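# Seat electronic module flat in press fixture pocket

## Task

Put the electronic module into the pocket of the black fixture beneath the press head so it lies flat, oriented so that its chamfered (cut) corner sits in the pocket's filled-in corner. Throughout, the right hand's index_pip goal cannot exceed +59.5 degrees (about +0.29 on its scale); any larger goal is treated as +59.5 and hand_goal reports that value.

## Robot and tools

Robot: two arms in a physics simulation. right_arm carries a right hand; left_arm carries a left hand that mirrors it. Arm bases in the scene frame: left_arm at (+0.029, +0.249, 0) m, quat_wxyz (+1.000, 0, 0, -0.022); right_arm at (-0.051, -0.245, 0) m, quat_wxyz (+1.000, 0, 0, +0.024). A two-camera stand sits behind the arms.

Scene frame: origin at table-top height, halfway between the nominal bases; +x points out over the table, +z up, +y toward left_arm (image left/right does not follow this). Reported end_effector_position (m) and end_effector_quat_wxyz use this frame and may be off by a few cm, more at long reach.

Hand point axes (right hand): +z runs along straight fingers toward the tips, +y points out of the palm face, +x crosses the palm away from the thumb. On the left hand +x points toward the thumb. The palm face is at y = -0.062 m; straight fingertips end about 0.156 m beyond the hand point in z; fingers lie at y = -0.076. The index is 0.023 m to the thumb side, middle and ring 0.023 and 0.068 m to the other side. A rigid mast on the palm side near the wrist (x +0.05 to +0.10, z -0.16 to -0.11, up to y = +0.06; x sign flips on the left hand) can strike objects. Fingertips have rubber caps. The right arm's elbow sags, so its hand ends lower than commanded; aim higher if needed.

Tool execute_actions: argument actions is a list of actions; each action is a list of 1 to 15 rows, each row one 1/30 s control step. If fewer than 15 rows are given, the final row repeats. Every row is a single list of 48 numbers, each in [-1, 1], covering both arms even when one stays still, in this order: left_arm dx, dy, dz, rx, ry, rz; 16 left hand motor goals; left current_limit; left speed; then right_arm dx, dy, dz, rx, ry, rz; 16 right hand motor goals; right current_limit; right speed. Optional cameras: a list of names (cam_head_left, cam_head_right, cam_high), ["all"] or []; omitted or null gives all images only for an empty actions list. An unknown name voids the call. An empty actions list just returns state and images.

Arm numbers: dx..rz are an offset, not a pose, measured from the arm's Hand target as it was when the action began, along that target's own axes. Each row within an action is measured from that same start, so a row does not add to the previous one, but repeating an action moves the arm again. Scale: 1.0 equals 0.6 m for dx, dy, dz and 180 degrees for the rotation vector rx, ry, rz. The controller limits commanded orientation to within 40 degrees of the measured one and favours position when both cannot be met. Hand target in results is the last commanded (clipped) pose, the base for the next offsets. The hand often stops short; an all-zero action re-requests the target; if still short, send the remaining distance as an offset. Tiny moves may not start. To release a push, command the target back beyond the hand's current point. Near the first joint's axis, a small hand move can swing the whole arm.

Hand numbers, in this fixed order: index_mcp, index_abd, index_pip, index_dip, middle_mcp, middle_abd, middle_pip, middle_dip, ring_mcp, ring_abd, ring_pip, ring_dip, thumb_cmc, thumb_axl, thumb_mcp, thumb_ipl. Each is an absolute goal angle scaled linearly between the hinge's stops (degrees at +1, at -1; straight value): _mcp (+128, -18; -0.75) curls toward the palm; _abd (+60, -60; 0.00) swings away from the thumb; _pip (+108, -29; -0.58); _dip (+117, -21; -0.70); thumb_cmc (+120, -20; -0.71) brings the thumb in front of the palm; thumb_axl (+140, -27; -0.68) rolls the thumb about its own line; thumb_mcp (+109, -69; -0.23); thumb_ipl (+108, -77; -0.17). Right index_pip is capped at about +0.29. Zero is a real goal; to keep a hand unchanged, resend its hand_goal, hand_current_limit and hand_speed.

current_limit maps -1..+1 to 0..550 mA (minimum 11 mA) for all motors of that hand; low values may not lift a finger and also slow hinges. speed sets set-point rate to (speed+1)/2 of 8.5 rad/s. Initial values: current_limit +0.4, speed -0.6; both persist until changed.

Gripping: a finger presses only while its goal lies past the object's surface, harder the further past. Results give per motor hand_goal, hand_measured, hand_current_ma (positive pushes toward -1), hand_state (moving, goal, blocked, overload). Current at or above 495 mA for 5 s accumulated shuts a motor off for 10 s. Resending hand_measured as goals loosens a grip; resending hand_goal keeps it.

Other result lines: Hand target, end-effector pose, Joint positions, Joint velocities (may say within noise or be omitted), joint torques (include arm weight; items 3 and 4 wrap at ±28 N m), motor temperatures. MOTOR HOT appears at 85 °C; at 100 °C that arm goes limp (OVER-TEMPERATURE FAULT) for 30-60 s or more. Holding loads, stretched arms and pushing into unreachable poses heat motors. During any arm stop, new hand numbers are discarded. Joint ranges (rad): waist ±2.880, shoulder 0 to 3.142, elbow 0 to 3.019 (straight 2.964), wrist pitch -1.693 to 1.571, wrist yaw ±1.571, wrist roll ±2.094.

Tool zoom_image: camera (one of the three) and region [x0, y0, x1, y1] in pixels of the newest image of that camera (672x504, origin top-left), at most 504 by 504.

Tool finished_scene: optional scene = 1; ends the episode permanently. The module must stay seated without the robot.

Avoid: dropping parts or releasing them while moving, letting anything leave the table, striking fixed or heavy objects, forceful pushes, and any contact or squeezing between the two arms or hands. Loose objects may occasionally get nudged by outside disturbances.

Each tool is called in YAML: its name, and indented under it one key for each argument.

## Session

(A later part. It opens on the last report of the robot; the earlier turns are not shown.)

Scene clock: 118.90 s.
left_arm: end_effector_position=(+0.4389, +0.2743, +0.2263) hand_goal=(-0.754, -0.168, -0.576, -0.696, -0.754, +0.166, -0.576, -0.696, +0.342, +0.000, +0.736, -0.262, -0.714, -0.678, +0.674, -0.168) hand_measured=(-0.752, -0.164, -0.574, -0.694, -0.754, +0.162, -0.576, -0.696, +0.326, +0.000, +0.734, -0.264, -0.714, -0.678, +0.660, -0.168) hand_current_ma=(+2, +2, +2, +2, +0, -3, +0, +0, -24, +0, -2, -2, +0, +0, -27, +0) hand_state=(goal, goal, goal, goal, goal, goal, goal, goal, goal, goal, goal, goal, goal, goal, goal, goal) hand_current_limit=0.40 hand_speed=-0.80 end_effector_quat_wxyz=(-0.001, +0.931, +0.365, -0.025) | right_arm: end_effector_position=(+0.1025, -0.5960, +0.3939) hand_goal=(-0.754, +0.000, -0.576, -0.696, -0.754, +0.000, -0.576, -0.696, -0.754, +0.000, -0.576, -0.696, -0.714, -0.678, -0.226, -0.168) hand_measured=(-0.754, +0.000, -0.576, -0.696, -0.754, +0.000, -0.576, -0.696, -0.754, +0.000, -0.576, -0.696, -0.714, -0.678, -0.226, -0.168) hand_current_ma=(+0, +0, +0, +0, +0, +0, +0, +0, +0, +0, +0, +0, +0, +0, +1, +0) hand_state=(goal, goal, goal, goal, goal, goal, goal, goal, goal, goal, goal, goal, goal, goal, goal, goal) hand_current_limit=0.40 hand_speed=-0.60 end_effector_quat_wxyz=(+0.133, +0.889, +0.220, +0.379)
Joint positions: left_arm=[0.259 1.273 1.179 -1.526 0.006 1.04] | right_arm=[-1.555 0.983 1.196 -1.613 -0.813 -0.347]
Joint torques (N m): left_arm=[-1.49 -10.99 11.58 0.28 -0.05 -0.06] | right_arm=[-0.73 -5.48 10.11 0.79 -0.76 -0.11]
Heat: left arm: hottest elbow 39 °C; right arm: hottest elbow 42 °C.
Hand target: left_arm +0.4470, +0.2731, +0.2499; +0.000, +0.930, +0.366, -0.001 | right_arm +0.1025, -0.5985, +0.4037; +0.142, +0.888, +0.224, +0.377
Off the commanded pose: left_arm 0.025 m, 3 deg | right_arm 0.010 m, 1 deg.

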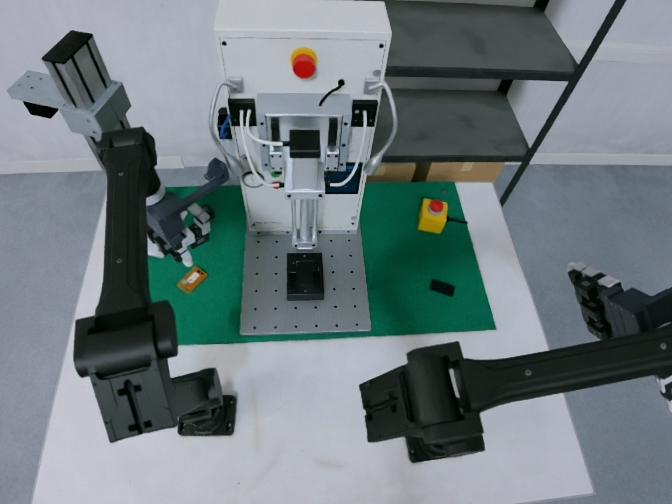

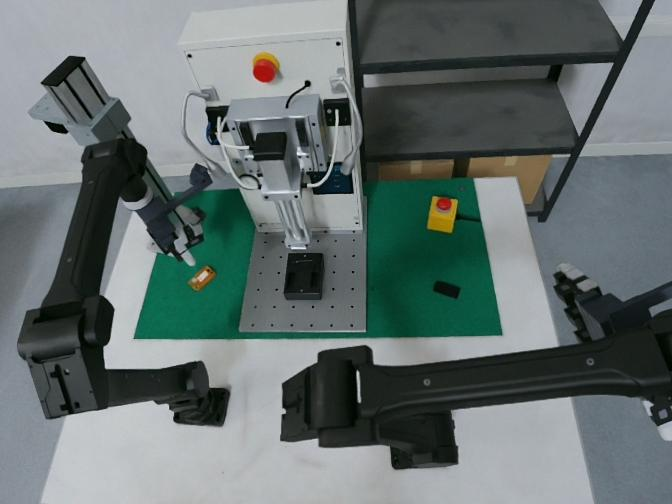

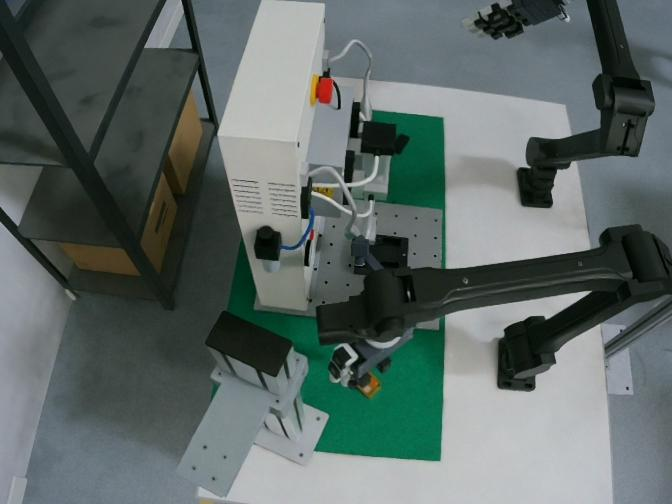

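execute_actions:
  actions:
    - [[-0.0211,-0.0074,0.07,0,0,-0.0422,-0.754,-0.167,-0.576,-0.696,-0.754,0.167,-0.576,-0.696,0.342,0,0.737,-0.261,-0.714,-0.678,0.674,-0.168,0.4,-0.8,0,0,0,0,0,0,-0.754,0,-0.576,-0.696,-0.754,0,-0.576,-0.696,-0.754,0,-0.576,-0.696,-0.714,-0.678,-0.226,-0.168,0.4,-0.6]]
    - [[0,0,0.1,0,0,0,-0.754,-0.167,-0.576,-0.696,-0.754,0.167,-0.576,-0.696,0.342,0,0.737,-0.261,-0.714,-0.678,0.674,-0.168,0.4,-0.8,0,0,0,0,0,0,-0.754,0,-0.576,-0.696,-0.754,0,-0.576,-0.696,-0.754,0,-0.576,-0.696,-0.714,-0.678,-0.226,-0.168,0.4,-0.6]]
  cameras: ["cam_head_left","cam_head_right","cam_high"]

zoom_image:
  camera: "cam_head_left"
  region: [150, 230, 230, 300]

zoom_image:
  camera: "cam_high"
  region: [320, 350, 400, 420]

Scene clock: 122.13 s.
left_arm: end_effector_position=(+0.4291, +0.2693, +0.1486) hand_goal=(-0.754, -0.168, -0.576, -0.696, -0.754, +0.166, -0.576, -0.696, +0.342, +0.000, +0.736, -0.262, -0.714, -0.678, +0.674, -0.168) hand_measured=(-0.752, -0.166, -0.574, -0.694, -0.754, +0.162, -0.576, -0.696, +0.328, +0.000, +0.734, -0.264, -0.714, -0.678, +0.660, -0.168) hand_current_ma=(+1, +2, +2, +2, +0, -2, +0, +0, -23, +0, -2, -2, +0, +0, -27, +0) hand_state=(goal, goal, goal, goal, goal, goal, goal, goal, goal, goal, goal, goal, goal, goal, goal, goal) hand_current_limit=0.40 hand_speed=-0.80 end_effector_quat_wxyz=(+0.001, +0.904, +0.427, -0.004) | right_arm: end_effector_position=(+0.1025, -0.5960, +0.3939) hand_goal=(-0.754, +0.000, -0.576, -0.696, -0.754, +0.000, -0.576, -0.696, -0.754, +0.000, -0.576, -0.696, -0.714, -0.678, -0.226, -0.168) hand_measured=(-0.754, +0.000, -0.576, -0.696, -0.754, +0.000, -0.576, -0.696, -0.754, +0.000, -0.576, -0.696, -0.714, -0.678, -0.226, -0.168) hand_current_ma=(+0, +0, +0, +0, +0, +0, +0, +0, +0, +0, +0, +0, +0, +0, +1, +0) hand_state=(goal, goal, goal, goal, goal, goal, goal, goal, goal, goal, goal, goal, goal, goal, goal, goal) hand_current_limit=0.40 hand_speed=-0.60 end_effector_quat_wxyz=(+0.133, +0.889, +0.220, +0.379)
Joint positions: left_arm=[0.222 1.24 0.936 -1.275 0.004 0.867] | right_arm=[-1.555 0.983 1.196 -1.613 -0.813 -0.347]
Joint torques (N m): left_arm=[-1.49 -7.53 8.69 1.13 -0.1 -0.06] | right_arm=[-0.91 -5.71 10.3 1.01 -0.76 -0.06]
Heat: left arm: hottest elbow 39 °C; right arm: hottest elbow 42 °C.
Hand target: left_arm +0.4345, +0.2674, +0.1479; +0.000, +0.904, +0.427, -0.001 | right_arm +0.1025, -0.5985, +0.4037; +0.142, +0.888, +0.224, +0.377
Off the commanded pose: left_arm 0.006 m, 0 deg | right_arm 0.010 m, 1 deg.

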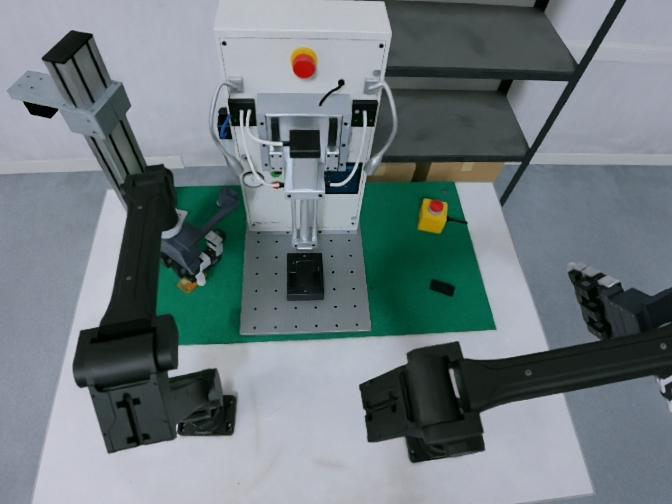

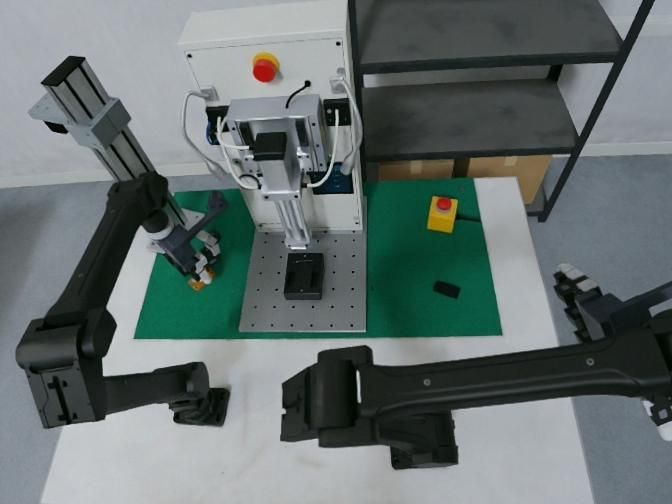

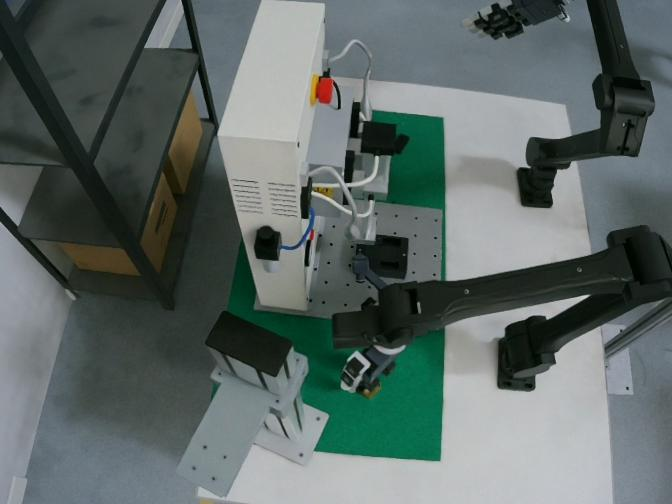

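Scaled by 6.300 from the camera's 672x504 image, which has a finer 960x720 frame.

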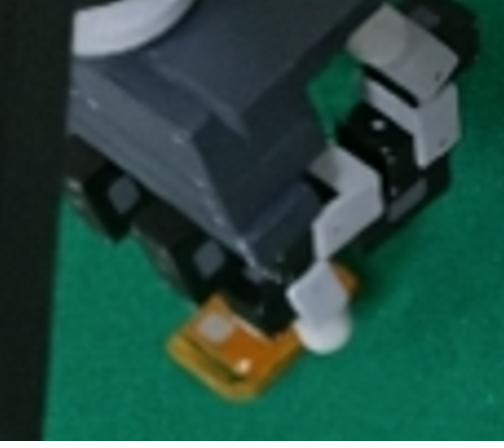

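Scaled by 6.300 from the camera's 672x504 image, which has a finer 960x720 frame.

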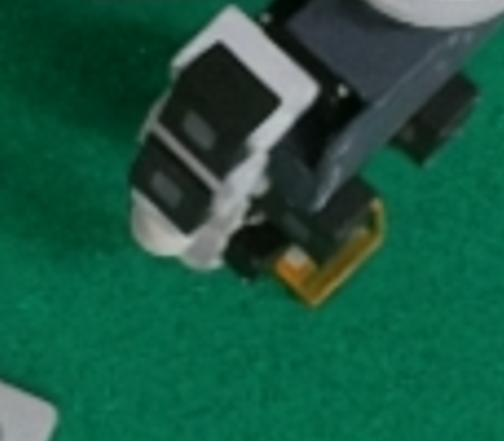

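execute_actions:
  actions:
    - [[0,0,0.04,0,0,0,-0.754,-0.167,-0.576,-0.696,-0.754,0.167,-0.576,-0.696,0.342,0,0.737,-0.261,-0.714,-0.678,0.674,-0.168,0.4,-0.8,0,0,0,0,0,0,-0.754,0,-0.576,-0.696,-0.754,0,-0.576,-0.696,-0.754,0,-0.576,-0.696,-0.714,-0.678,-0.226,-0.168,0.4,-0.6]]
    - [[0,0,0.02,0,0,0,-0.754,-0.167,-0.576,-0.696,-0.754,0.167,-0.576,-0.696,0.342,0,0.737,-0.261,-0.714,-0.678,0.674,-0.168,0.4,-0.8,0,0,0,0,0,0,-0.754,0,-0.576,-0.696,-0.754,0,-0.576,-0.696,-0.754,0,-0.576,-0.696,-0.714,-0.678,-0.226,-0.168,0.4,-0.6]]
  cameras: ["cam_head_left"]

zoom_image:
  camera: "cam_head_left"
  region: [150, 230, 230, 300]

Scene clock: 125.43 s.
left_arm: end_effector_position=(+0.4322, +0.2700, +0.1206) hand_goal=(-0.754, -0.168, -0.576, -0.696, -0.754, +0.166, -0.576, -0.696, +0.342, +0.000, +0.736, -0.262, -0.714, -0.678, +0.674, -0.168) hand_measured=(-0.754, -0.162, -0.574, -0.694, -0.756, +0.168, -0.576, -0.696, +0.328, +0.000, +0.734, -0.264, -0.714, -0.678, +0.660, -0.168) hand_current_ma=(+0, +5, +1, +1, -1, +1, +0, +0, -23, +0, -2, -2, +0, +0, -27, +0) hand_state=(goal, goal, goal, goal, goal, goal, goal, goal, goal, goal, goal, goal, goal, goal, goal, goal) hand_current_limit=0.40 hand_speed=-0.80 end_effector_quat_wxyz=(+0.003, +0.904, +0.427, +0.003) | right_arm: end_effector_position=(+0.1025, -0.5960, +0.3939) hand_goal=(-0.754, +0.000, -0.576, -0.696, -0.754, +0.000, -0.576, -0.696, -0.754, +0.000, -0.576, -0.696, -0.714, -0.678, -0.226, -0.168) hand_measured=(-0.754, +0.000, -0.576, -0.696, -0.754, +0.000, -0.576, -0.696, -0.754, +0.000, -0.576, -0.696, -0.714, -0.678, -0.226, -0.168) hand_current_ma=(+0, +0, +0, +0, +0, +0, +0, +0, +0, +0, +0, +0, +0, +0, +1, +0) hand_state=(goal, goal, goal, goal, goal, goal, goal, goal, goal, goal, goal, goal, goal, goal, goal, goal) hand_current_limit=0.40 hand_speed=-0.60 end_effector_quat_wxyz=(+0.133, +0.889, +0.220, +0.379)
Joint positions: left_arm=[0.222 1.267 0.878 -1.175 0.003 0.867] | right_arm=[-1.555 0.983 1.196 -1.613 -0.813 -0.347]
Joint torques (N m): left_arm=[-1.49 -6.89 7.64 1.48 -0.09 -0.06] | right_arm=[-1.2 -5.3 10.36 0.76 -0.8 -0.12]
Heat: left arm: hottest elbow 39 °C; right arm: hottest elbow 43 °C.
Hand target: left_arm +0.4346, +0.2675, +0.1119; +0.000, +0.904, +0.427, -0.001 | right_arm +0.1025, -0.5985, +0.4037; +0.142, +0.888, +0.224, +0.377
Off the commanded pose: left_arm 0.009 m, 1 deg | right_arm 0.010 m, 1 deg.
Images, in order (width x height): cam_head_left 672x504.

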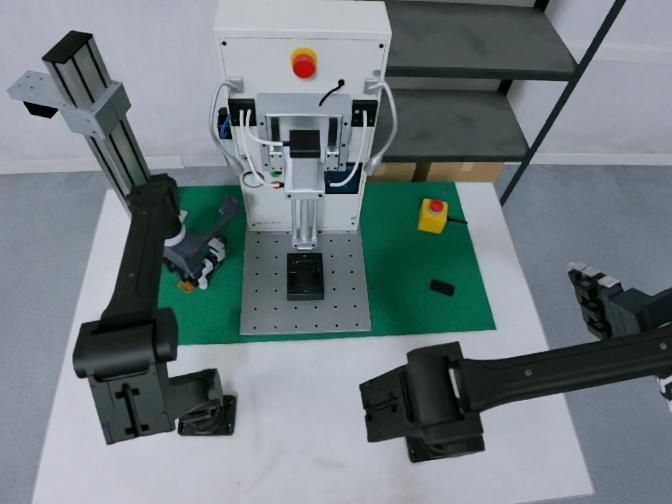

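Scaled by 6.300 from the camera's 672x504 image, which has a finer 960x720 frame.

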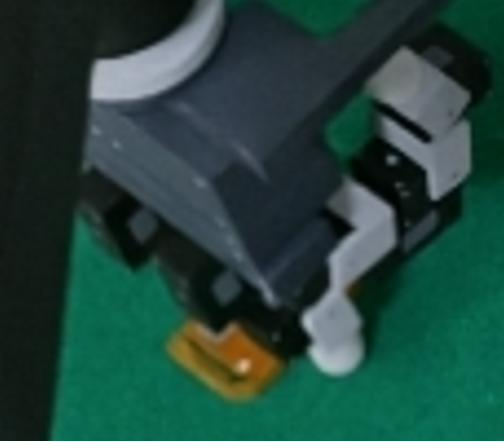

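execute_actions:
  actions:
    - [[0,0,-0.005,0,0,0,-0.754,-0.04,-0.576,-0.696,-0.754,0.04,-0.576,-0.696,0.342,0,0.737,-0.261,-0.714,-0.678,0.674,-0.168,0.4,-0.8,0,0,0,0,0,0,-0.754,0,-0.576,-0.696,-0.754,0,-0.576,-0.696,-0.754,0,-0.576,-0.696,-0.714,-0.678,-0.226,-0.168,0.4,-0.6]]
    - [[0,0,0,0,0,0,-0.754,0.05,-0.576,-0.696,-0.754,-0.05,-0.576,-0.696,0.342,0,0.737,-0.261,-0.714,-0.678,0.674,-0.168,0.4,-0.8,0,0,0,0,0,0,-0.754,0,-0.576,-0.696,-0.754,0,-0.576,-0.696,-0.754,0,-0.576,-0.696,-0.714,-0.678,-0.226,-0.168,0.4,-0.6]]

execute_actions:
  actions:
    - [[-0.0349,-0.0049,0,0,0,0.0889,-0.754,0.05,-0.576,-0.696,-0.754,-0.05,-0.576,-0.696,0.342,0,0.737,-0.261,-0.714,-0.678,0.674,-0.168,0.4,-0.8,0,0,0,0,0,0,-0.754,0,-0.576,-0.696,-0.754,0,-0.576,-0.696,-0.754,0,-0.576,-0.696,-0.714,-0.678,-0.226,-0.168,0.4,-0.6]]
    - [[-0.0349,-0.0049,0,0,0,0.0889,-0.754,0.05,-0.576,-0.696,-0.754,-0.05,-0.576,-0.696,0.342,0,0.737,-0.261,-0.714,-0.678,0.674,-0.168,0.4,-0.8,0,0,0,0,0,0,-0.754,0,-0.576,-0.696,-0.754,0,-0.576,-0.696,-0.754,0,-0.576,-0.696,-0.714,-0.678,-0.226,-0.168,0.4,-0.6]]
  cameras: ["cam_head_left","cam_high"]

zoom_image:
  camera: "cam_head_left"
  region: [150, 230, 230, 300]

Scene clock: 128.20 s.
left_arm: end_effector_position=(+0.4322, +0.2701, +0.1206) hand_goal=(-0.754, +0.050, -0.576, -0.696, -0.754, -0.050, -0.576, -0.696, +0.342, +0.000, +0.736, -0.262, -0.714, -0.678, +0.674, -0.168) hand_measured=(-0.754, -0.144, -0.574, -0.694, -0.756, +0.156, -0.576, -0.696, +0.328, +0.000, +0.734, -0.264, -0.714, -0.678, +0.660, -0.168) hand_current_ma=(+0, -385, +1, +1, -1, +385, +0, +0, -23, +0, -2, -2, +0, +0, -27, +0) hand_state=(goal, blocked, goal, goal, goal, blocked, goal, goal, goal, goal, goal, goal, goal, goal, goal, goal) hand_current_limit=0.40 hand_speed=-0.80 end_effector_quat_wxyz=(+0.002, +0.904, +0.427, +0.003) | right_arm: end_effector_position=(+0.1025, -0.5960, +0.3939) hand_goal=(-0.754, +0.000, -0.576, -0.696, -0.754, +0.000, -0.576, -0.696, -0.754, +0.000, -0.576, -0.696, -0.714, -0.678, -0.226, -0.168) hand_measured=(-0.754, +0.000, -0.576, -0.696, -0.754, +0.000, -0.576, -0.696, -0.754, +0.000, -0.576, -0.696, -0.714, -0.678, -0.226, -0.168) hand_current_ma=(+0, +0, +0, +0, +0, +0, +0, +0, +0, +0, +0, +0, +0, +0, +1, +0) hand_state=(goal, goal, goal, goal, goal, goal, goal, goal, goal, goal, goal, goal, goal, goal, goal, goal) hand_current_limit=0.40 hand_speed=-0.60 end_effector_quat_wxyz=(+0.133, +0.889, +0.220, +0.379)
Joint positions: left_arm=[0.222 1.267 0.878 -1.175 0.003 0.867] | right_arm=[-1.555 0.983 1.196 -1.613 -0.813 -0.347]
Joint torques (N m): left_arm=[-1.49 -7.12 8.05 1.11 -0.07 -0.06] | right_arm=[-1.2 -4.95 10.32 0.53 -0.79 -0.13]
Heat: left arm: hottest elbow 39 °C; right arm: hottest elbow 43 °C.
Hand target: left_arm +0.4346, +0.2675, +0.1149; +0.000, +0.904, +0.427, +0.000 | right_arm +0.1025, -0.5985, +0.4037; +0.142, +0.888, +0.224, +0.377
Off the commanded pose: left_arm 0.007 m, 0 deg | right_arm 0.010 m, 1 deg.

Scene clock: 129.83 s.
left_arm: end_effector_position=(+0.3999, +0.2426, +0.1198) hand_goal=(-0.754, +0.050, -0.576, -0.696, -0.754, -0.050, -0.576, -0.696, +0.342, +0.000, +0.736, -0.262, -0.714, -0.678, +0.674, -0.168) hand_measured=(-0.808, -0.038, -0.612, -0.716, -0.706, +0.080, -0.542, -0.680, +0.328, +0.000, +0.734, -0.264, -0.714, -0.678, +0.660, -0.168) hand_current_ma=(-138, -210, -74, -32, +122, +369, +69, +25, -23, +0, -2, -2, +0, +0, -27, +0) hand_state=(blocked, blocked, blocked, goal, blocked, blocked, blocked, goal, goal, goal, goal, goal, goal, goal, goal, goal) hand_current_limit=0.40 hand_speed=-0.80 end_effector_quat_wxyz=(-0.002, +0.986, +0.167, +0.004) | right_arm: end_effector_position=(+0.1025, -0.5960, +0.3939) hand_goal=(-0.754, +0.000, -0.576, -0.696, -0.754, +0.000, -0.576, -0.696, -0.754, +0.000, -0.576, -0.696, -0.714, -0.678, -0.226, -0.168) hand_measured=(-0.754, +0.000, -0.576, -0.696, -0.754, +0.000, -0.576, -0.696, -0.754, +0.000, -0.576, -0.696, -0.714, -0.678, -0.226, -0.168) hand_current_ma=(+0, +0, +0, +0, +0, +0, +0, +0, +0, +0, +0, +0, +0, +0, +1, +0) hand_state=(goal, goal, goal, goal, goal, goal, goal, goal, goal, goal, goal, goal, goal, goal, goal, goal) hand_current_limit=0.40 hand_speed=-0.60 end_effector_quat_wxyz=(+0.133, +0.889, +0.220, +0.379)
Joint positions: left_arm=[0.245 1.267 0.878 -1.175 -0.005 1.438] | right_arm=[-1.555 0.983 1.196 -1.613 -0.813 -0.347]
Joint torques (N m): left_arm=[0.09 -7.24 7.9 1.05 0.22 0.19] | right_arm=[-0.62 -5.13 10.09 0.66 -0.76 -0.15]
Heat: left arm: hottest elbow 39 °C; right arm: hottest elbow 43 °C.
Hand target: left_arm +0.4001, +0.2437, +0.1150; +0.000, +0.987, +0.161, +0.000 | right_arm +0.1025, -0.5985, +0.4037; +0.142, +0.888, +0.224, +0.377
Off the commanded pose: left_arm 0.005 m, 1 deg | right_arm 0.010 m, 1 deg.
Images, in order (width x height): cam_head_left 672x504, cam_high 672x504.

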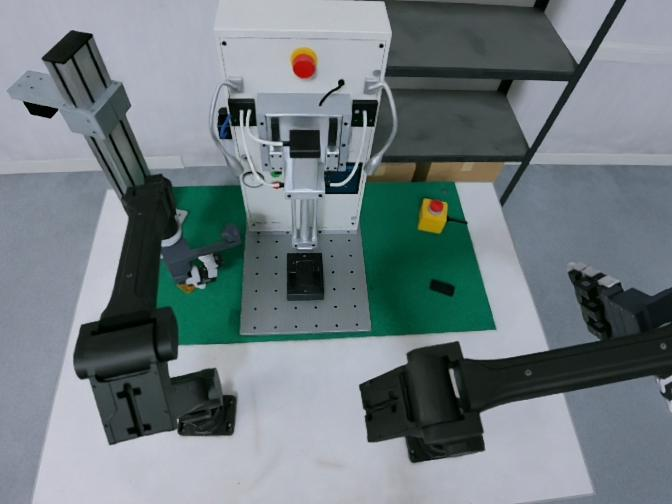

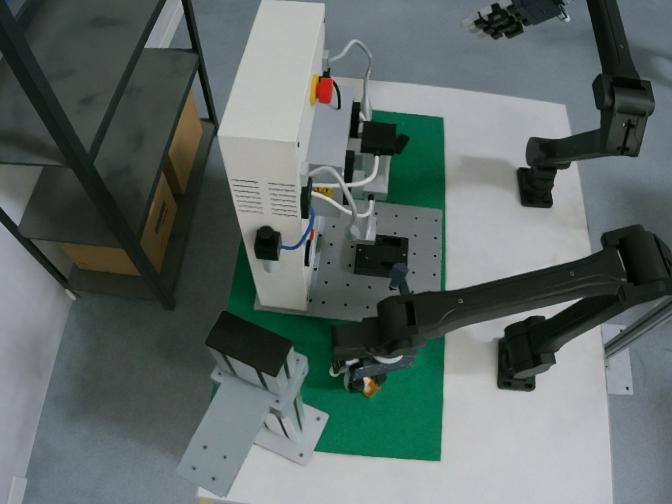

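Scaled by 6.300 from the camera's 672x504 image, which has a finer 960x720 frame.

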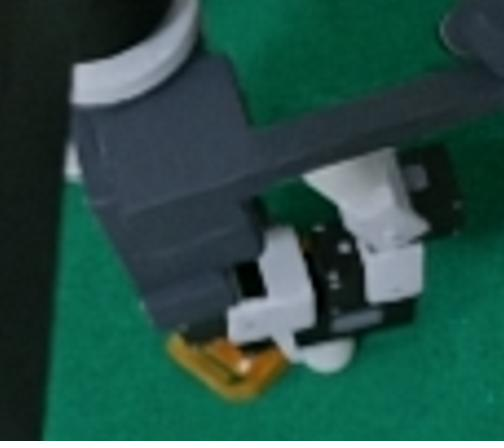

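execute_actions:
  actions:
    - [[0,0,-0.033,0,0,0,-0.754,-0.167,-0.576,-0.696,-0.754,0.167,-0.576,-0.696,0.342,0,0.737,-0.261,-0.714,-0.678,0.674,-0.168,0.4,-0.8,0,0,0,0,0,0,-0.754,0,-0.576,-0.696,-0.754,0,-0.576,-0.696,-0.754,0,-0.576,-0.696,-0.714,-0.678,-0.226,-0.168,0.4,-0.6]]
    - [[0,0,-0.01,0,0,0,-0.754,-0.167,-0.576,-0.696,-0.754,0.167,-0.576,-0.696,0.342,0,0.737,-0.261,-0.714,-0.678,0.674,-0.168,0.4,-0.8,0,0,0,0,0,0,-0.754,0,-0.576,-0.696,-0.754,0,-0.576,-0.696,-0.754,0,-0.576,-0.696,-0.714,-0.678,-0.226,-0.168,0.4,-0.6]]
  cameras: ["cam_head_left","cam_high"]

zoom_image:
  camera: "cam_head_left"
  region: [150, 230, 230, 300]

zoom_image:
  camera: "cam_high"
  region: [320, 350, 400, 420]

Scene clock: 133.33 s.
left_arm: end_effector_position=(+0.3885, +0.2410, +0.1196) hand_goal=(-0.754, -0.168, -0.576, -0.696, -0.754, +0.166, -0.576, -0.696, +0.342, +0.000, +0.736, -0.262, -0.714, -0.678, +0.674, -0.168) hand_measured=(-0.798, -0.188, -0.608, -0.716, -0.750, +0.162, -0.572, -0.694, +0.328, +0.000, +0.734, -0.264, -0.714, -0.678, +0.660, -0.168) hand_current_ma=(-106, -26, -65, -32, +5, -3, +3, +2, -23, +0, -2, -2, +0, +0, -27, +0) hand_state=(blocked, goal, blocked, goal, goal, goal, goal, goal, goal, goal, goal, goal, goal, goal, goal, goal) hand_current_limit=0.40 hand_speed=-0.80 end_effector_quat_wxyz=(-0.001, +0.986, +0.167, -0.019) | right_arm: end_effector_position=(+0.1025, -0.5960, +0.3939) hand_goal=(-0.754, +0.000, -0.576, -0.696, -0.754, +0.000, -0.576, -0.696, -0.754, +0.000, -0.576, -0.696, -0.714, -0.678, -0.226, -0.168) hand_measured=(-0.754, +0.000, -0.576, -0.696, -0.754, +0.000, -0.576, -0.696, -0.754, +0.000, -0.576, -0.696, -0.714, -0.678, -0.226, -0.168) hand_current_ma=(+0, +0, +0, +0, +0, +0, +0, +0, +0, +0, +0, +0, +0, +0, +1, +0) hand_state=(goal, goal, goal, goal, goal, goal, goal, goal, goal, goal, goal, goal, goal, goal, goal, goal) hand_current_limit=0.40 hand_speed=-0.60 end_effector_quat_wxyz=(+0.133, +0.889, +0.220, +0.379)
Joint positions: left_arm=[0.248 1.265 0.88 -1.224 -0.004 1.44] | right_arm=[-1.555 0.983 1.196 -1.613 -0.813 -0.347]
Joint torques (N m): left_arm=[-0.09 -9.35 11.47 -0.24 0.22 0.19] | right_arm=[-1.2 -5.01 10.24 0.59 -0.76 -0.13]
Heat: left arm: hottest elbow 39 °C; right arm: hottest elbow 43 °C.
Hand target: left_arm +0.4001, +0.2437, +0.1406; +0.000, +0.987, +0.161, -0.001 | right_arm +0.1025, -0.5985, +0.4037; +0.142, +0.888, +0.224, +0.377
Off the commanded pose: left_arm 0.024 m, 2 deg | right_arm 0.010 m, 1 deg.
Images, in order (width x height): cam_head_left 672x504, cam_high 672x504.

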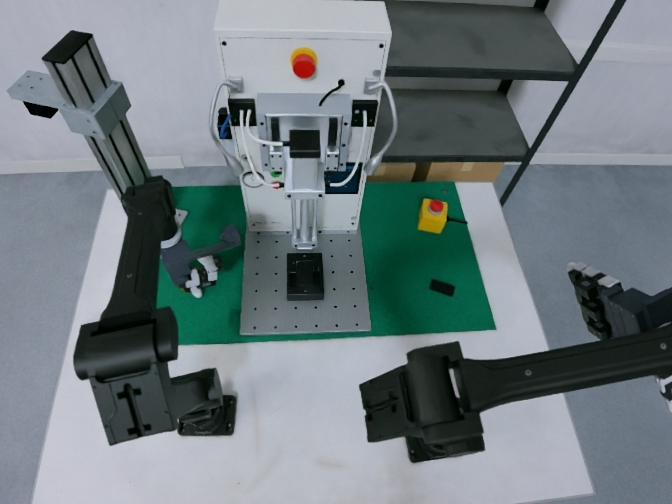

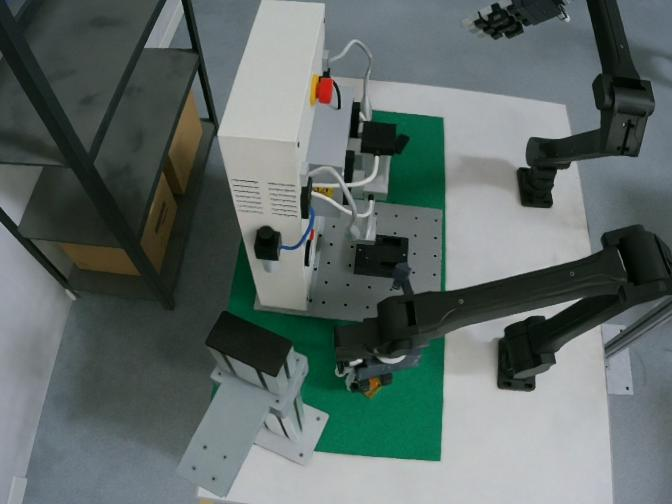

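Scaled by 6.300 from the camera's 672x504 image, which has a finer 960x720 frame.

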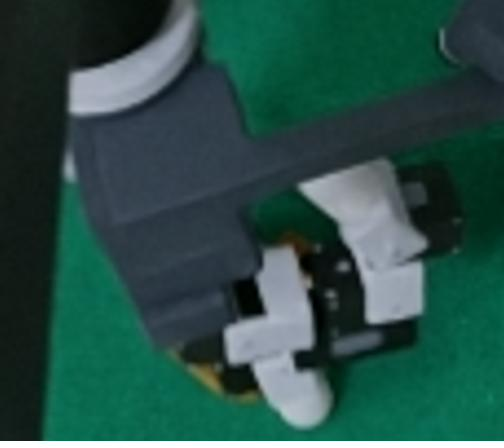

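Scaled by 6.300 from the camera's 672x504 image, which has a finer 960x720 frame.

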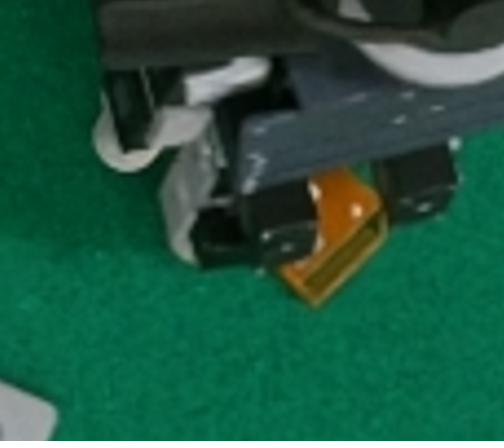

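execute_actions:
  actions:
    - [[0,0,-0.06,0,0,0,-0.754,-0.167,-0.576,-0.696,-0.754,0.167,-0.576,-0.696,0.342,0,0.737,-0.261,-0.714,-0.678,0.674,-0.168,0.4,-0.8,0,0,0,0,0,0,-0.754,0,-0.576,-0.696,-0.754,0,-0.576,-0.696,-0.754,0,-0.576,-0.696,-0.714,-0.678,-0.226,-0.168,0.4,-0.6]]
    - [[0.0336,-0.0097,0,0,0,-0.0889,-0.754,-0.167,-0.576,-0.696,-0.754,0.167,-0.576,-0.696,0.342,0,0.737,-0.261,-0.714,-0.678,0.674,-0.168,0.4,-0.8,0,0,0,0,0,0,-0.754,0,-0.576,-0.696,-0.754,0,-0.576,-0.696,-0.754,0,-0.576,-0.696,-0.714,-0.678,-0.226,-0.168,0.4,-0.6]]
    - [[0.0336,-0.0097,0,0,0,-0.0889,-0.754,-0.167,-0.576,-0.696,-0.754,0.167,-0.576,-0.696,0.342,0,0.737,-0.261,-0.714,-0.678,0.674,-0.168,0.4,-0.8,0,0,0,0,0,0,-0.754,0,-0.576,-0.696,-0.754,0,-0.576,-0.696,-0.754,0,-0.576,-0.696,-0.714,-0.678,-0.226,-0.168,0.4,-0.6]]
  cameras: ["cam_head_left","cam_high"]

zoom_image:
  camera: "cam_head_left"
  region: [150, 230, 230, 300]

zoom_image:
  camera: "cam_high"
  region: [320, 350, 400, 420]

Scene clock: 141.60 s.
left_arm: end_effector_position=(+0.4152, +0.2713, +0.1504) hand_goal=(-0.754, -0.168, -0.576, -0.696, -0.754, +0.166, -0.576, -0.696, +0.342, +0.000, +0.736, -0.262, -0.714, -0.678, +0.674, -0.168) hand_measured=(-0.754, -0.170, -0.578, -0.698, -0.750, +0.162, -0.572, -0.694, +0.328, +0.000, +0.734, -0.264, -0.714, -0.678, +0.660, -0.168) hand_current_ma=(+0, -1, -2, -2, +4, -3, +3, +2, -23, +0, -2, -2, +0, +0, -27, +0) hand_state=(goal, goal, goal, goal, goal, goal, goal, goal, goal, goal, goal, goal, goal, goal, goal, goal) hand_current_limit=0.40 hand_speed=-0.80 end_effector_quat_wxyz=(-0.004, +0.904, +0.426, -0.028) | right_arm: end_effector_position=(+0.1025, -0.5960, +0.3939) hand_goal=(-0.754, +0.000, -0.576, -0.696, -0.754, +0.000, -0.576, -0.696, -0.754, +0.000, -0.576, -0.696, -0.714, -0.678, -0.226, -0.168) hand_measured=(-0.754, +0.000, -0.576, -0.696, -0.754, +0.000, -0.576, -0.696, -0.754, +0.000, -0.576, -0.696, -0.714, -0.678, -0.226, -0.168) hand_current_ma=(+0, +0, +0, +0, +0, +0, +0, +0, +0, +0, +0, +0, +0, +0, +1, +0) hand_state=(goal, goal, goal, goal, goal, goal, goal, goal, goal, goal, goal, goal, goal, goal, goal, goal) hand_current_limit=0.40 hand_speed=-0.60 end_effector_quat_wxyz=(+0.133, +0.889, +0.220, +0.379)
Joint positions: left_arm=[0.238 1.232 0.943 -1.338 0.007 0.885] | right_arm=[-1.555 0.983 1.196 -1.613 -0.813 -0.347]
Joint torques (N m): left_arm=[-1.44 -9.64 12.1 0.2 -0.11 -0.05] | right_arm=[-0.62 -5.54 10.09 0.88 -0.79 -0.13]
Heat: left arm: hottest elbow 38 °C; right arm: hottest elbow 43 °C.
Hand target: left_arm +0.4307, +0.2720, +0.1767; +0.000, +0.904, +0.427, +0.000 | right_arm +0.1025, -0.5985, +0.4037; +0.142, +0.888, +0.224, +0.377
Off the commanded pose: left_arm 0.030 m, 3 deg | right_arm 0.010 m, 1 deg.
Images, in order (width x height): cam_head_left 672x504, cam_high 672x504.

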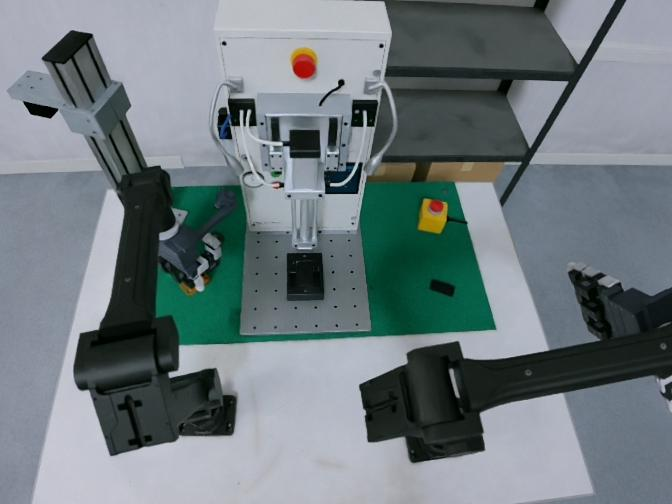

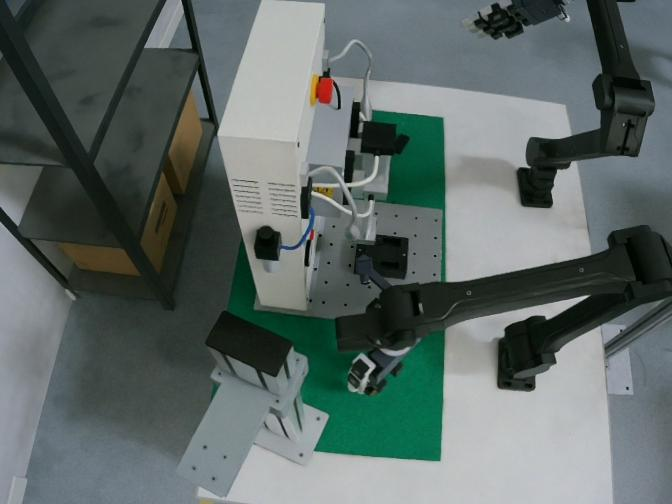

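Scaled by 6.300 from the camera's 672x504 image, which has a finer 960x720 frame.

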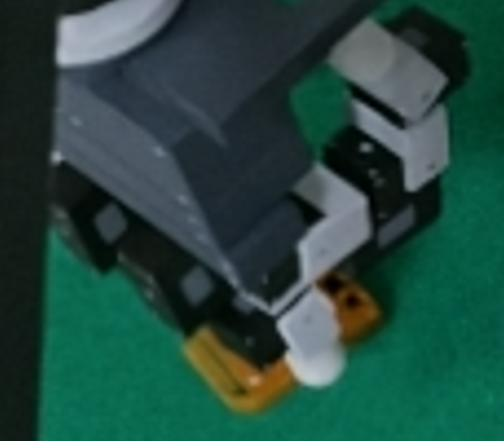

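Scaled by 6.300 from the camera's 672x504 image, which has a finer 960x720 frame.

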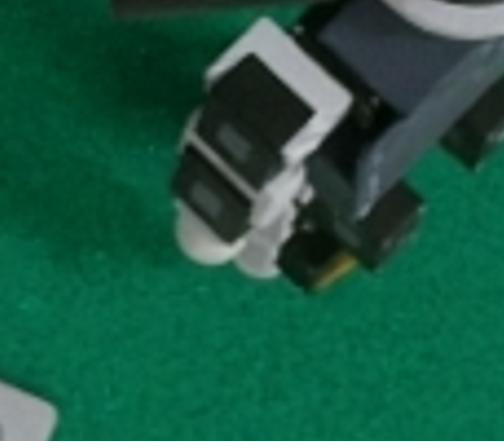

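execute_actions:
  actions:
    - [[-0.052,0.0025,0.0445,0,0,0.0694,-0.754,-0.167,-0.576,-0.696,-0.754,0.167,-0.576,-0.696,0.342,0,0.737,-0.261,-0.714,-0.678,0.674,-0.168,0.4,-0.8,0,0,0,0,0,0,-0.754,0,-0.576,-0.696,-0.754,0,-0.576,-0.696,-0.754,0,-0.576,-0.696,-0.714,-0.678,-0.226,-0.168,0.4,-0.6]]
    - [[0,0,0.0475,0,0,0,-0.754,-0.167,-0.576,-0.696,-0.754,0.167,-0.576,-0.696,0.342,0,0.737,-0.261,-0.714,-0.678,0.674,-0.168,0.4,-0.8,0,0,0,0,0,0,-0.754,0,-0.576,-0.696,-0.754,0,-0.576,-0.696,-0.754,0,-0.576,-0.696,-0.714,-0.678,-0.226,-0.168,0.4,-0.6]]
  cameras: ["cam_head_left","cam_high"]

zoom_image:
  camera: "cam_head_left"
  region: [150, 230, 230, 300]

zoom_image:
  camera: "cam_high"
  region: [320, 350, 400, 420]

Scene clock: 144.23 s.
left_arm: end_effector_position=(+0.4092, +0.2499, +0.1234) hand_goal=(-0.754, -0.168, -0.576, -0.696, -0.754, +0.166, -0.576, -0.696, +0.342, +0.000, +0.736, -0.262, -0.714, -0.678, +0.674, -0.168) hand_measured=(-0.754, -0.170, -0.578, -0.698, -0.750, +0.162, -0.572, -0.694, +0.328, +0.000, +0.734, -0.264, -0.714, -0.678, +0.660, -0.168) hand_current_ma=(+0, -1, -1, -2, +3, -3, +2, +2, -23, +0, -2, -2, +0, +0, -27, +0) hand_state=(goal, goal, goal, goal, goal, goal, goal, goal, goal, goal, goal, goal, goal, goal, goal, goal) hand_current_limit=0.40 hand_speed=-0.80 end_effector_quat_wxyz=(-0.001, +0.943, +0.334, -0.002) | right_arm: end_effector_position=(+0.1025, -0.5960, +0.3939) hand_goal=(-0.754, +0.000, -0.576, -0.696, -0.754, +0.000, -0.576, -0.696, -0.754, +0.000, -0.576, -0.696, -0.714, -0.678, -0.226, -0.168) hand_measured=(-0.754, +0.000, -0.576, -0.696, -0.754, +0.000, -0.576, -0.696, -0.754, +0.000, -0.576, -0.696, -0.714, -0.678, -0.226, -0.168) hand_current_ma=(+0, +0, +0, +0, +0, +0, +0, +0, +0, +0, +0, +0, +0, +0, +1, +0) hand_state=(goal, goal, goal, goal, goal, goal, goal, goal, goal, goal, goal, goal, goal, goal, goal, goal) hand_current_limit=0.40 hand_speed=-0.60 end_effector_quat_wxyz=(+0.133, +0.889, +0.220, +0.379)
Joint positions: left_arm=[0.212 1.23 0.858 -1.204 -0.002 1.058] | right_arm=[-1.555 0.983 1.196 -1.613 -0.813 -0.347]
Joint torques (N m): left_arm=[-1.14 -7.12 8.14 1.25 0.12 0.14] | right_arm=[-1.03 -5.48 10 0.9 -0.75 -0.15]
Heat: left arm: hottest elbow 38 °C; right arm: hottest elbow 43 °C.
Hand target: left_arm +0.4120, +0.2468, +0.1216; +0.000, +0.945, +0.326, +0.000 | right_arm +0.1025, -0.5985, +0.4037; +0.142, +0.888, +0.224, +0.377
Off the commanded pose: left_arm 0.005 m, 1 deg | right_arm 0.010 m, 1 deg.
Images, in order (width x height): cam_head_left 672x504, cam_high 672x504.

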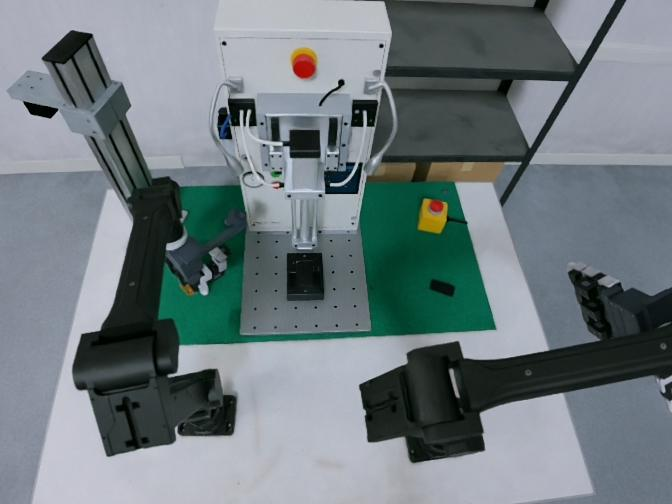

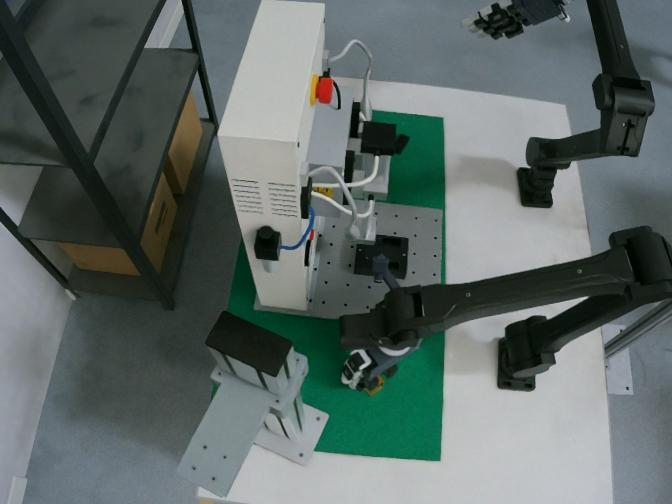

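Scaled by 6.300 from the camera's 672x504 image, which has a finer 960x720 frame.

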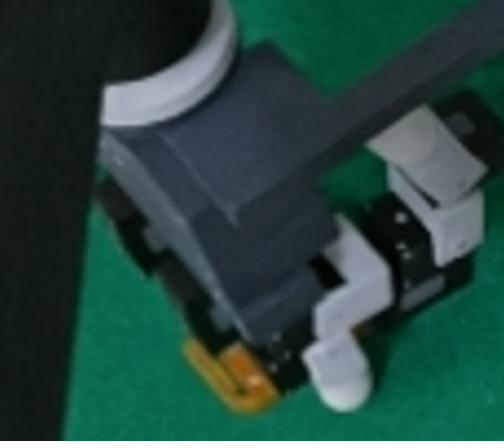

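Scaled by 6.300 from the camera's 672x504 image, which has a finer 960x720 frame.

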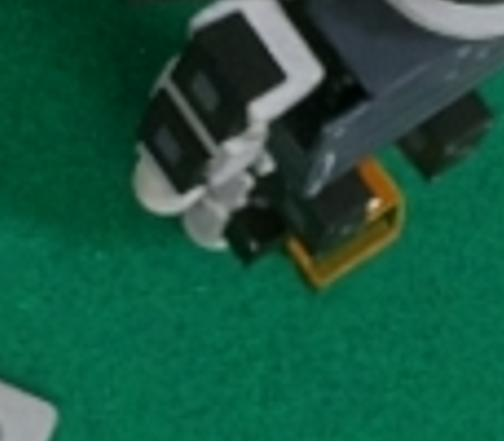

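execute_actions:
  actions:
    - [[0,0,0.008,0,0,0,-0.754,-0.15,-0.576,-0.696,-0.754,0.15,-0.576,-0.696,0.342,0,0.737,-0.261,-0.714,-0.678,0.674,-0.168,0.4,-0.8,0,0,0,0,0,0,-0.754,0,-0.576,-0.696,-0.754,0,-0.576,-0.696,-0.754,0,-0.576,-0.696,-0.714,-0.678,-0.226,-0.168,0.4,-0.6]]

Scene clock: 145.67 s.
left_arm: end_effector_position=(+0.4101, +0.2501, +0.1214) hand_goal=(-0.754, -0.150, -0.576, -0.696, -0.754, +0.150, -0.576, -0.696, +0.342, +0.000, +0.736, -0.262, -0.714, -0.678, +0.674, -0.168) hand_measured=(-0.754, -0.152, -0.578, -0.698, -0.750, +0.152, -0.572, -0.694, +0.328, +0.000, +0.734, -0.264, -0.714, -0.678, +0.660, -0.168) hand_current_ma=(+0, -1, -1, -2, +3, +1, +2, +2, -23, +0, -2, -2, +0, +0, -27, +0) hand_state=(goal, goal, goal, goal, goal, goal, goal, goal, goal, goal, goal, goal, goal, goal, goal, goal) hand_current_limit=0.40 hand_speed=-0.80 end_effector_quat_wxyz=(-0.001, +0.943, +0.334, +0.002) | right_arm: end_effector_position=(+0.1025, -0.5960, +0.3939) hand_goal=(-0.754, +0.000, -0.576, -0.696, -0.754, +0.000, -0.576, -0.696, -0.754, +0.000, -0.576, -0.696, -0.714, -0.678, -0.226, -0.168) hand_measured=(-0.754, +0.000, -0.576, -0.696, -0.754, +0.000, -0.576, -0.696, -0.754, +0.000, -0.576, -0.696, -0.714, -0.678, -0.226, -0.168) hand_current_ma=(+0, +0, +0, +0, +0, +0, +0, +0, +0, +0, +0, +0, +0, +0, +1, +0) hand_state=(goal, goal, goal, goal, goal, goal, goal, goal, goal, goal, goal, goal, goal, goal, goal, goal) hand_current_limit=0.40 hand_speed=-0.60 end_effector_quat_wxyz=(+0.133, +0.889, +0.220, +0.379)
Joint positions: left_arm=[0.212 1.23 0.851 -1.189 -0.002 1.058] | right_arm=[-1.555 0.983 1.196 -1.613 -0.813 -0.347]
Joint torques (N m): left_arm=[-1.2 -6.65 7.98 1.22 0.13 0.13] | right_arm=[-1.14 -6.12 10.24 0.69 -0.74 -0.1]
Heat: left arm: hottest elbow 38 °C; right arm: hottest elbow 43 °C.
Hand target: left_arm +0.4120, +0.2468, +0.1168; +0.000, +0.945, +0.326, -0.001 | right_arm +0.1025, -0.5985, +0.4037; +0.142, +0.888, +0.224, +0.377
Off the commanded pose: left_arm 0.006 m, 1 deg | right_arm 0.010 m, 1 deg.

execute_actions:
  actions:
    - [[0,0,0,0,0,0,-0.754,-0.08,-0.576,-0.696,-0.754,0.08,-0.576,-0.696,0.342,0,0.737,-0.261,-0.714,-0.678,0.674,-0.168,0.4,-0.8,0,0,0,0,0,0,-0.754,0,-0.576,-0.696,-0.754,0,-0.576,-0.696,-0.754,0,-0.576,-0.696,-0.714,-0.678,-0.226,-0.168,0.4,-0.6]]
    - [[0,0,0,0,0,0,-0.754,0.03,-0.576,-0.696,-0.754,-0.03,-0.576,-0.696,0.342,0,0.737,-0.261,-0.714,-0.678,0.674,-0.168,0.4,-0.8,0,0,0,0,0,0,-0.754,0,-0.576,-0.696,-0.754,0,-0.576,-0.696,-0.754,0,-0.576,-0.696,-0.714,-0.678,-0.226,-0.168,0.4,-0.6]]

Scene clock: 147.43 s.
left_arm: end_effector_position=(+0.4101, +0.2498, +0.1215) hand_goal=(-0.754, +0.030, -0.576, -0.696, -0.754, -0.030, -0.576, -0.696, +0.342, +0.000, +0.736, -0.262, -0.714, -0.678, +0.674, -0.168) hand_measured=(-0.754, -0.074, -0.578, -0.698, -0.752, +0.090, -0.574, -0.694, +0.328, +0.000, +0.734, -0.264, -0.714, -0.678, +0.660, -0.168) hand_current_ma=(+0, -266, -1, -2, +2, +330, +2, +2, -23, +0, -2, -2, +0, +0, -27, +0) hand_state=(goal, blocked, goal, goal, goal, blocked, goal, goal, goal, goal, goal, goal, goal, goal, goal, goal) hand_current_limit=0.40 hand_speed=-0.80 end_effector_quat_wxyz=(+0.000, +0.943, +0.334, +0.002) | right_arm: end_effector_position=(+0.1025, -0.5960, +0.3939) hand_goal=(-0.754, +0.000, -0.576, -0.696, -0.754, +0.000, -0.576, -0.696, -0.754, +0.000, -0.576, -0.696, -0.714, -0.678, -0.226, -0.168) hand_measured=(-0.754, +0.000, -0.576, -0.696, -0.754, +0.000, -0.576, -0.696, -0.754, +0.000, -0.576, -0.696, -0.714, -0.678, -0.226, -0.168) hand_current_ma=(+0, +0, +0, +0, +0, +0, +0, +0, +0, +0, +0, +0, +0, +0, +1, +0) hand_state=(goal, goal, goal, goal, goal, goal, goal, goal, goal, goal, goal, goal, goal, goal, goal, goal) hand_current_limit=0.40 hand_speed=-0.60 end_effector_quat_wxyz=(+0.133, +0.889, +0.220, +0.379)
Joint positions: left_arm=[0.212 1.23 0.851 -1.189 -0.001 1.059] | right_arm=[-1.555 0.983 1.196 -1.613 -0.813 -0.347]
Joint torques (N m): left_arm=[-1.2 -6.71 7.97 1.25 0.08 0.13] | right_arm=[-0.15 -5.01 10.25 0.58 -0.81 -0.11]
Heat: left arm: hottest elbow 38 °C; right arm: hottest elbow 43 °C.
Hand target: left_arm +0.4120, +0.2468, +0.1168; +0.000, +0.945, +0.326, -0.001 | right_arm +0.1025, -0.5985, +0.4037; +0.142, +0.888, +0.224, +0.377
Off the commanded pose: left_arm 0.006 m, 1 deg | right_arm 0.010 m, 1 deg.

execute_actions:
  actions:
    - [[-0.0391,-0.0062,0,0,0,0.1,-0.754,0.03,-0.576,-0.696,-0.754,-0.03,-0.576,-0.696,0.342,0,0.737,-0.261,-0.714,-0.678,0.674,-0.168,0.4,-0.8,0,0,0,0,0,0,-0.754,0,-0.576,-0.696,-0.754,0,-0.576,-0.696,-0.754,0,-0.576,-0.696,-0.714,-0.678,-0.226,-0.168,0.4,-0.6]]
    - [[-0.0391,-0.0062,0,0,0,0.1,-0.754,0.03,-0.576,-0.696,-0.754,-0.03,-0.576,-0.696,0.342,0,0.737,-0.261,-0.714,-0.678,0.674,-0.168,0.4,-0.8,0,0,0,0,0,0,-0.754,0,-0.576,-0.696,-0.754,0,-0.576,-0.696,-0.754,0,-0.576,-0.696,-0.714,-0.678,-0.226,-0.168,0.4,-0.6]]
  cameras: ["cam_head_left","cam_high"]

zoom_image:
  camera: "cam_head_left"
  region: [150, 230, 230, 300]

zoom_image:
  camera: "cam_high"
  region: [320, 350, 400, 420]

Scene clock: 150.30 s.
left_arm: end_effector_position=(+0.3655, +0.2261, +0.1210) hand_goal=(-0.754, +0.030, -0.576, -0.696, -0.754, -0.030, -0.576, -0.696, +0.342, +0.000, +0.736, -0.262, -0.714, -0.678, +0.674, -0.168) hand_measured=(-0.766, -0.072, -0.584, -0.700, -0.722, +0.082, -0.554, -0.686, +0.328, +0.000, +0.734, -0.264, -0.714, -0.678, +0.660, -0.168) hand_current_ma=(-19, -259, -9, -3, +68, +294, +35, +11, -23, +0, -2, -2, +0, +0, -27, +0) hand_state=(goal, blocked, goal, goal, blocked, blocked, blocked, goal, goal, goal, goal, goal, goal, goal, goal, goal) hand_current_limit=0.40 hand_speed=-0.80 end_effector_quat_wxyz=(+0.000, +1.000, +0.020, +0.005) | right_arm: end_effector_position=(+0.1025, -0.5960, +0.3939) hand_goal=(-0.754, +0.000, -0.576, -0.696, -0.754, +0.000, -0.576, -0.696, -0.754, +0.000, -0.576, -0.696, -0.714, -0.678, -0.226, -0.168) hand_measured=(-0.754, +0.000, -0.576, -0.696, -0.754, +0.000, -0.576, -0.696, -0.754, +0.000, -0.576, -0.696, -0.714, -0.678, -0.226, -0.168) hand_current_ma=(+0, +0, +0, +0, +0, +0, +0, +0, +0, +0, +0, +0, +0, +0, +1, +0) hand_state=(goal, goal, goal, goal, goal, goal, goal, goal, goal, goal, goal, goal, goal, goal, goal, goal) hand_current_limit=0.40 hand_speed=-0.60 end_effector_quat_wxyz=(+0.133, +0.889, +0.220, +0.379)
Joint positions: left_arm=[0.24 1.232 0.851 -1.181 0.002 1.728] | right_arm=[-1.555 0.983 1.196 -1.613 -0.813 -0.347]
Joint torques (N m): left_arm=[0.5 -6.07 8.47 0.9 0 0.15] | right_arm=[-0.85 -5.89 10.32 0.58 -0.75 -0.12]
Heat: left arm: hottest elbow 38 °C; right arm: hottest elbow 43 °C.
Hand target: left_arm +0.3679, +0.2307, +0.1168; +0.001, +1.000, +0.018, +0.000 | right_arm +0.1025, -0.5985, +0.4037; +0.142, +0.888, +0.224, +0.377
Off the commanded pose: left_arm 0.007 m, 1 deg | right_arm 0.010 m, 1 deg.
Images, in order (width x height): cam_head_left 672x504, cam_high 672x504.

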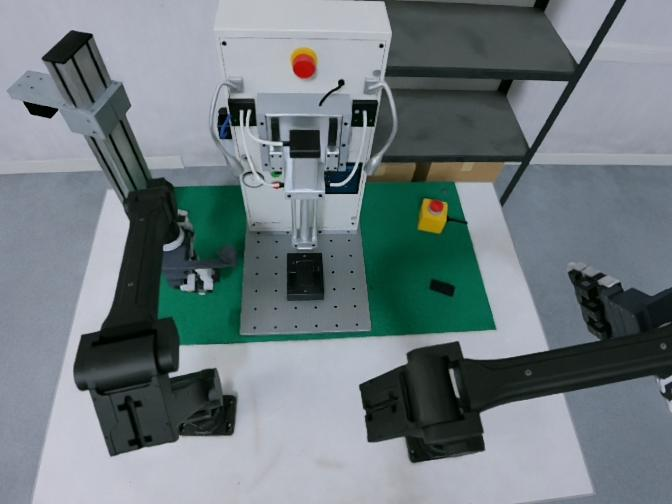

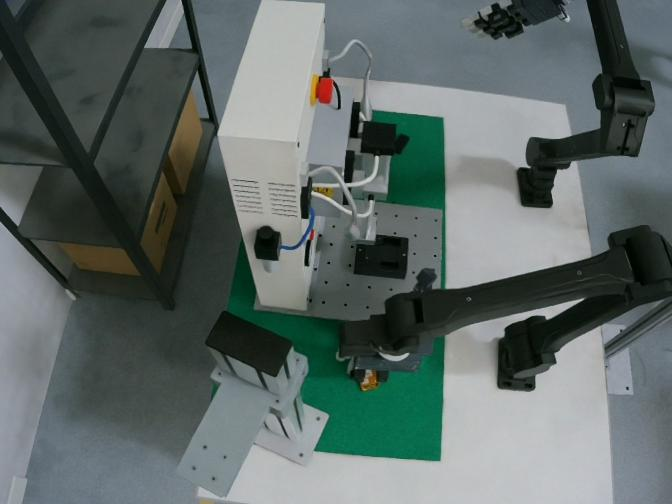

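Scaled by 6.300 from the camera's 672x504 image, which has a finer 960x720 frame.

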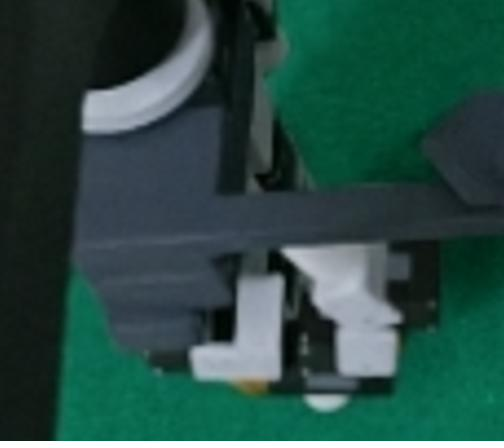

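Scaled by 6.300 from the camera's 672x504 image, which has a finer 960x720 frame.

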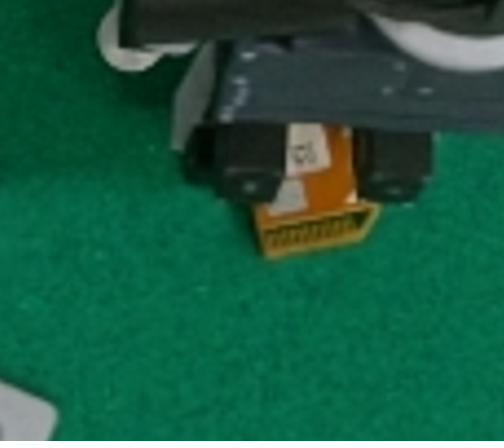

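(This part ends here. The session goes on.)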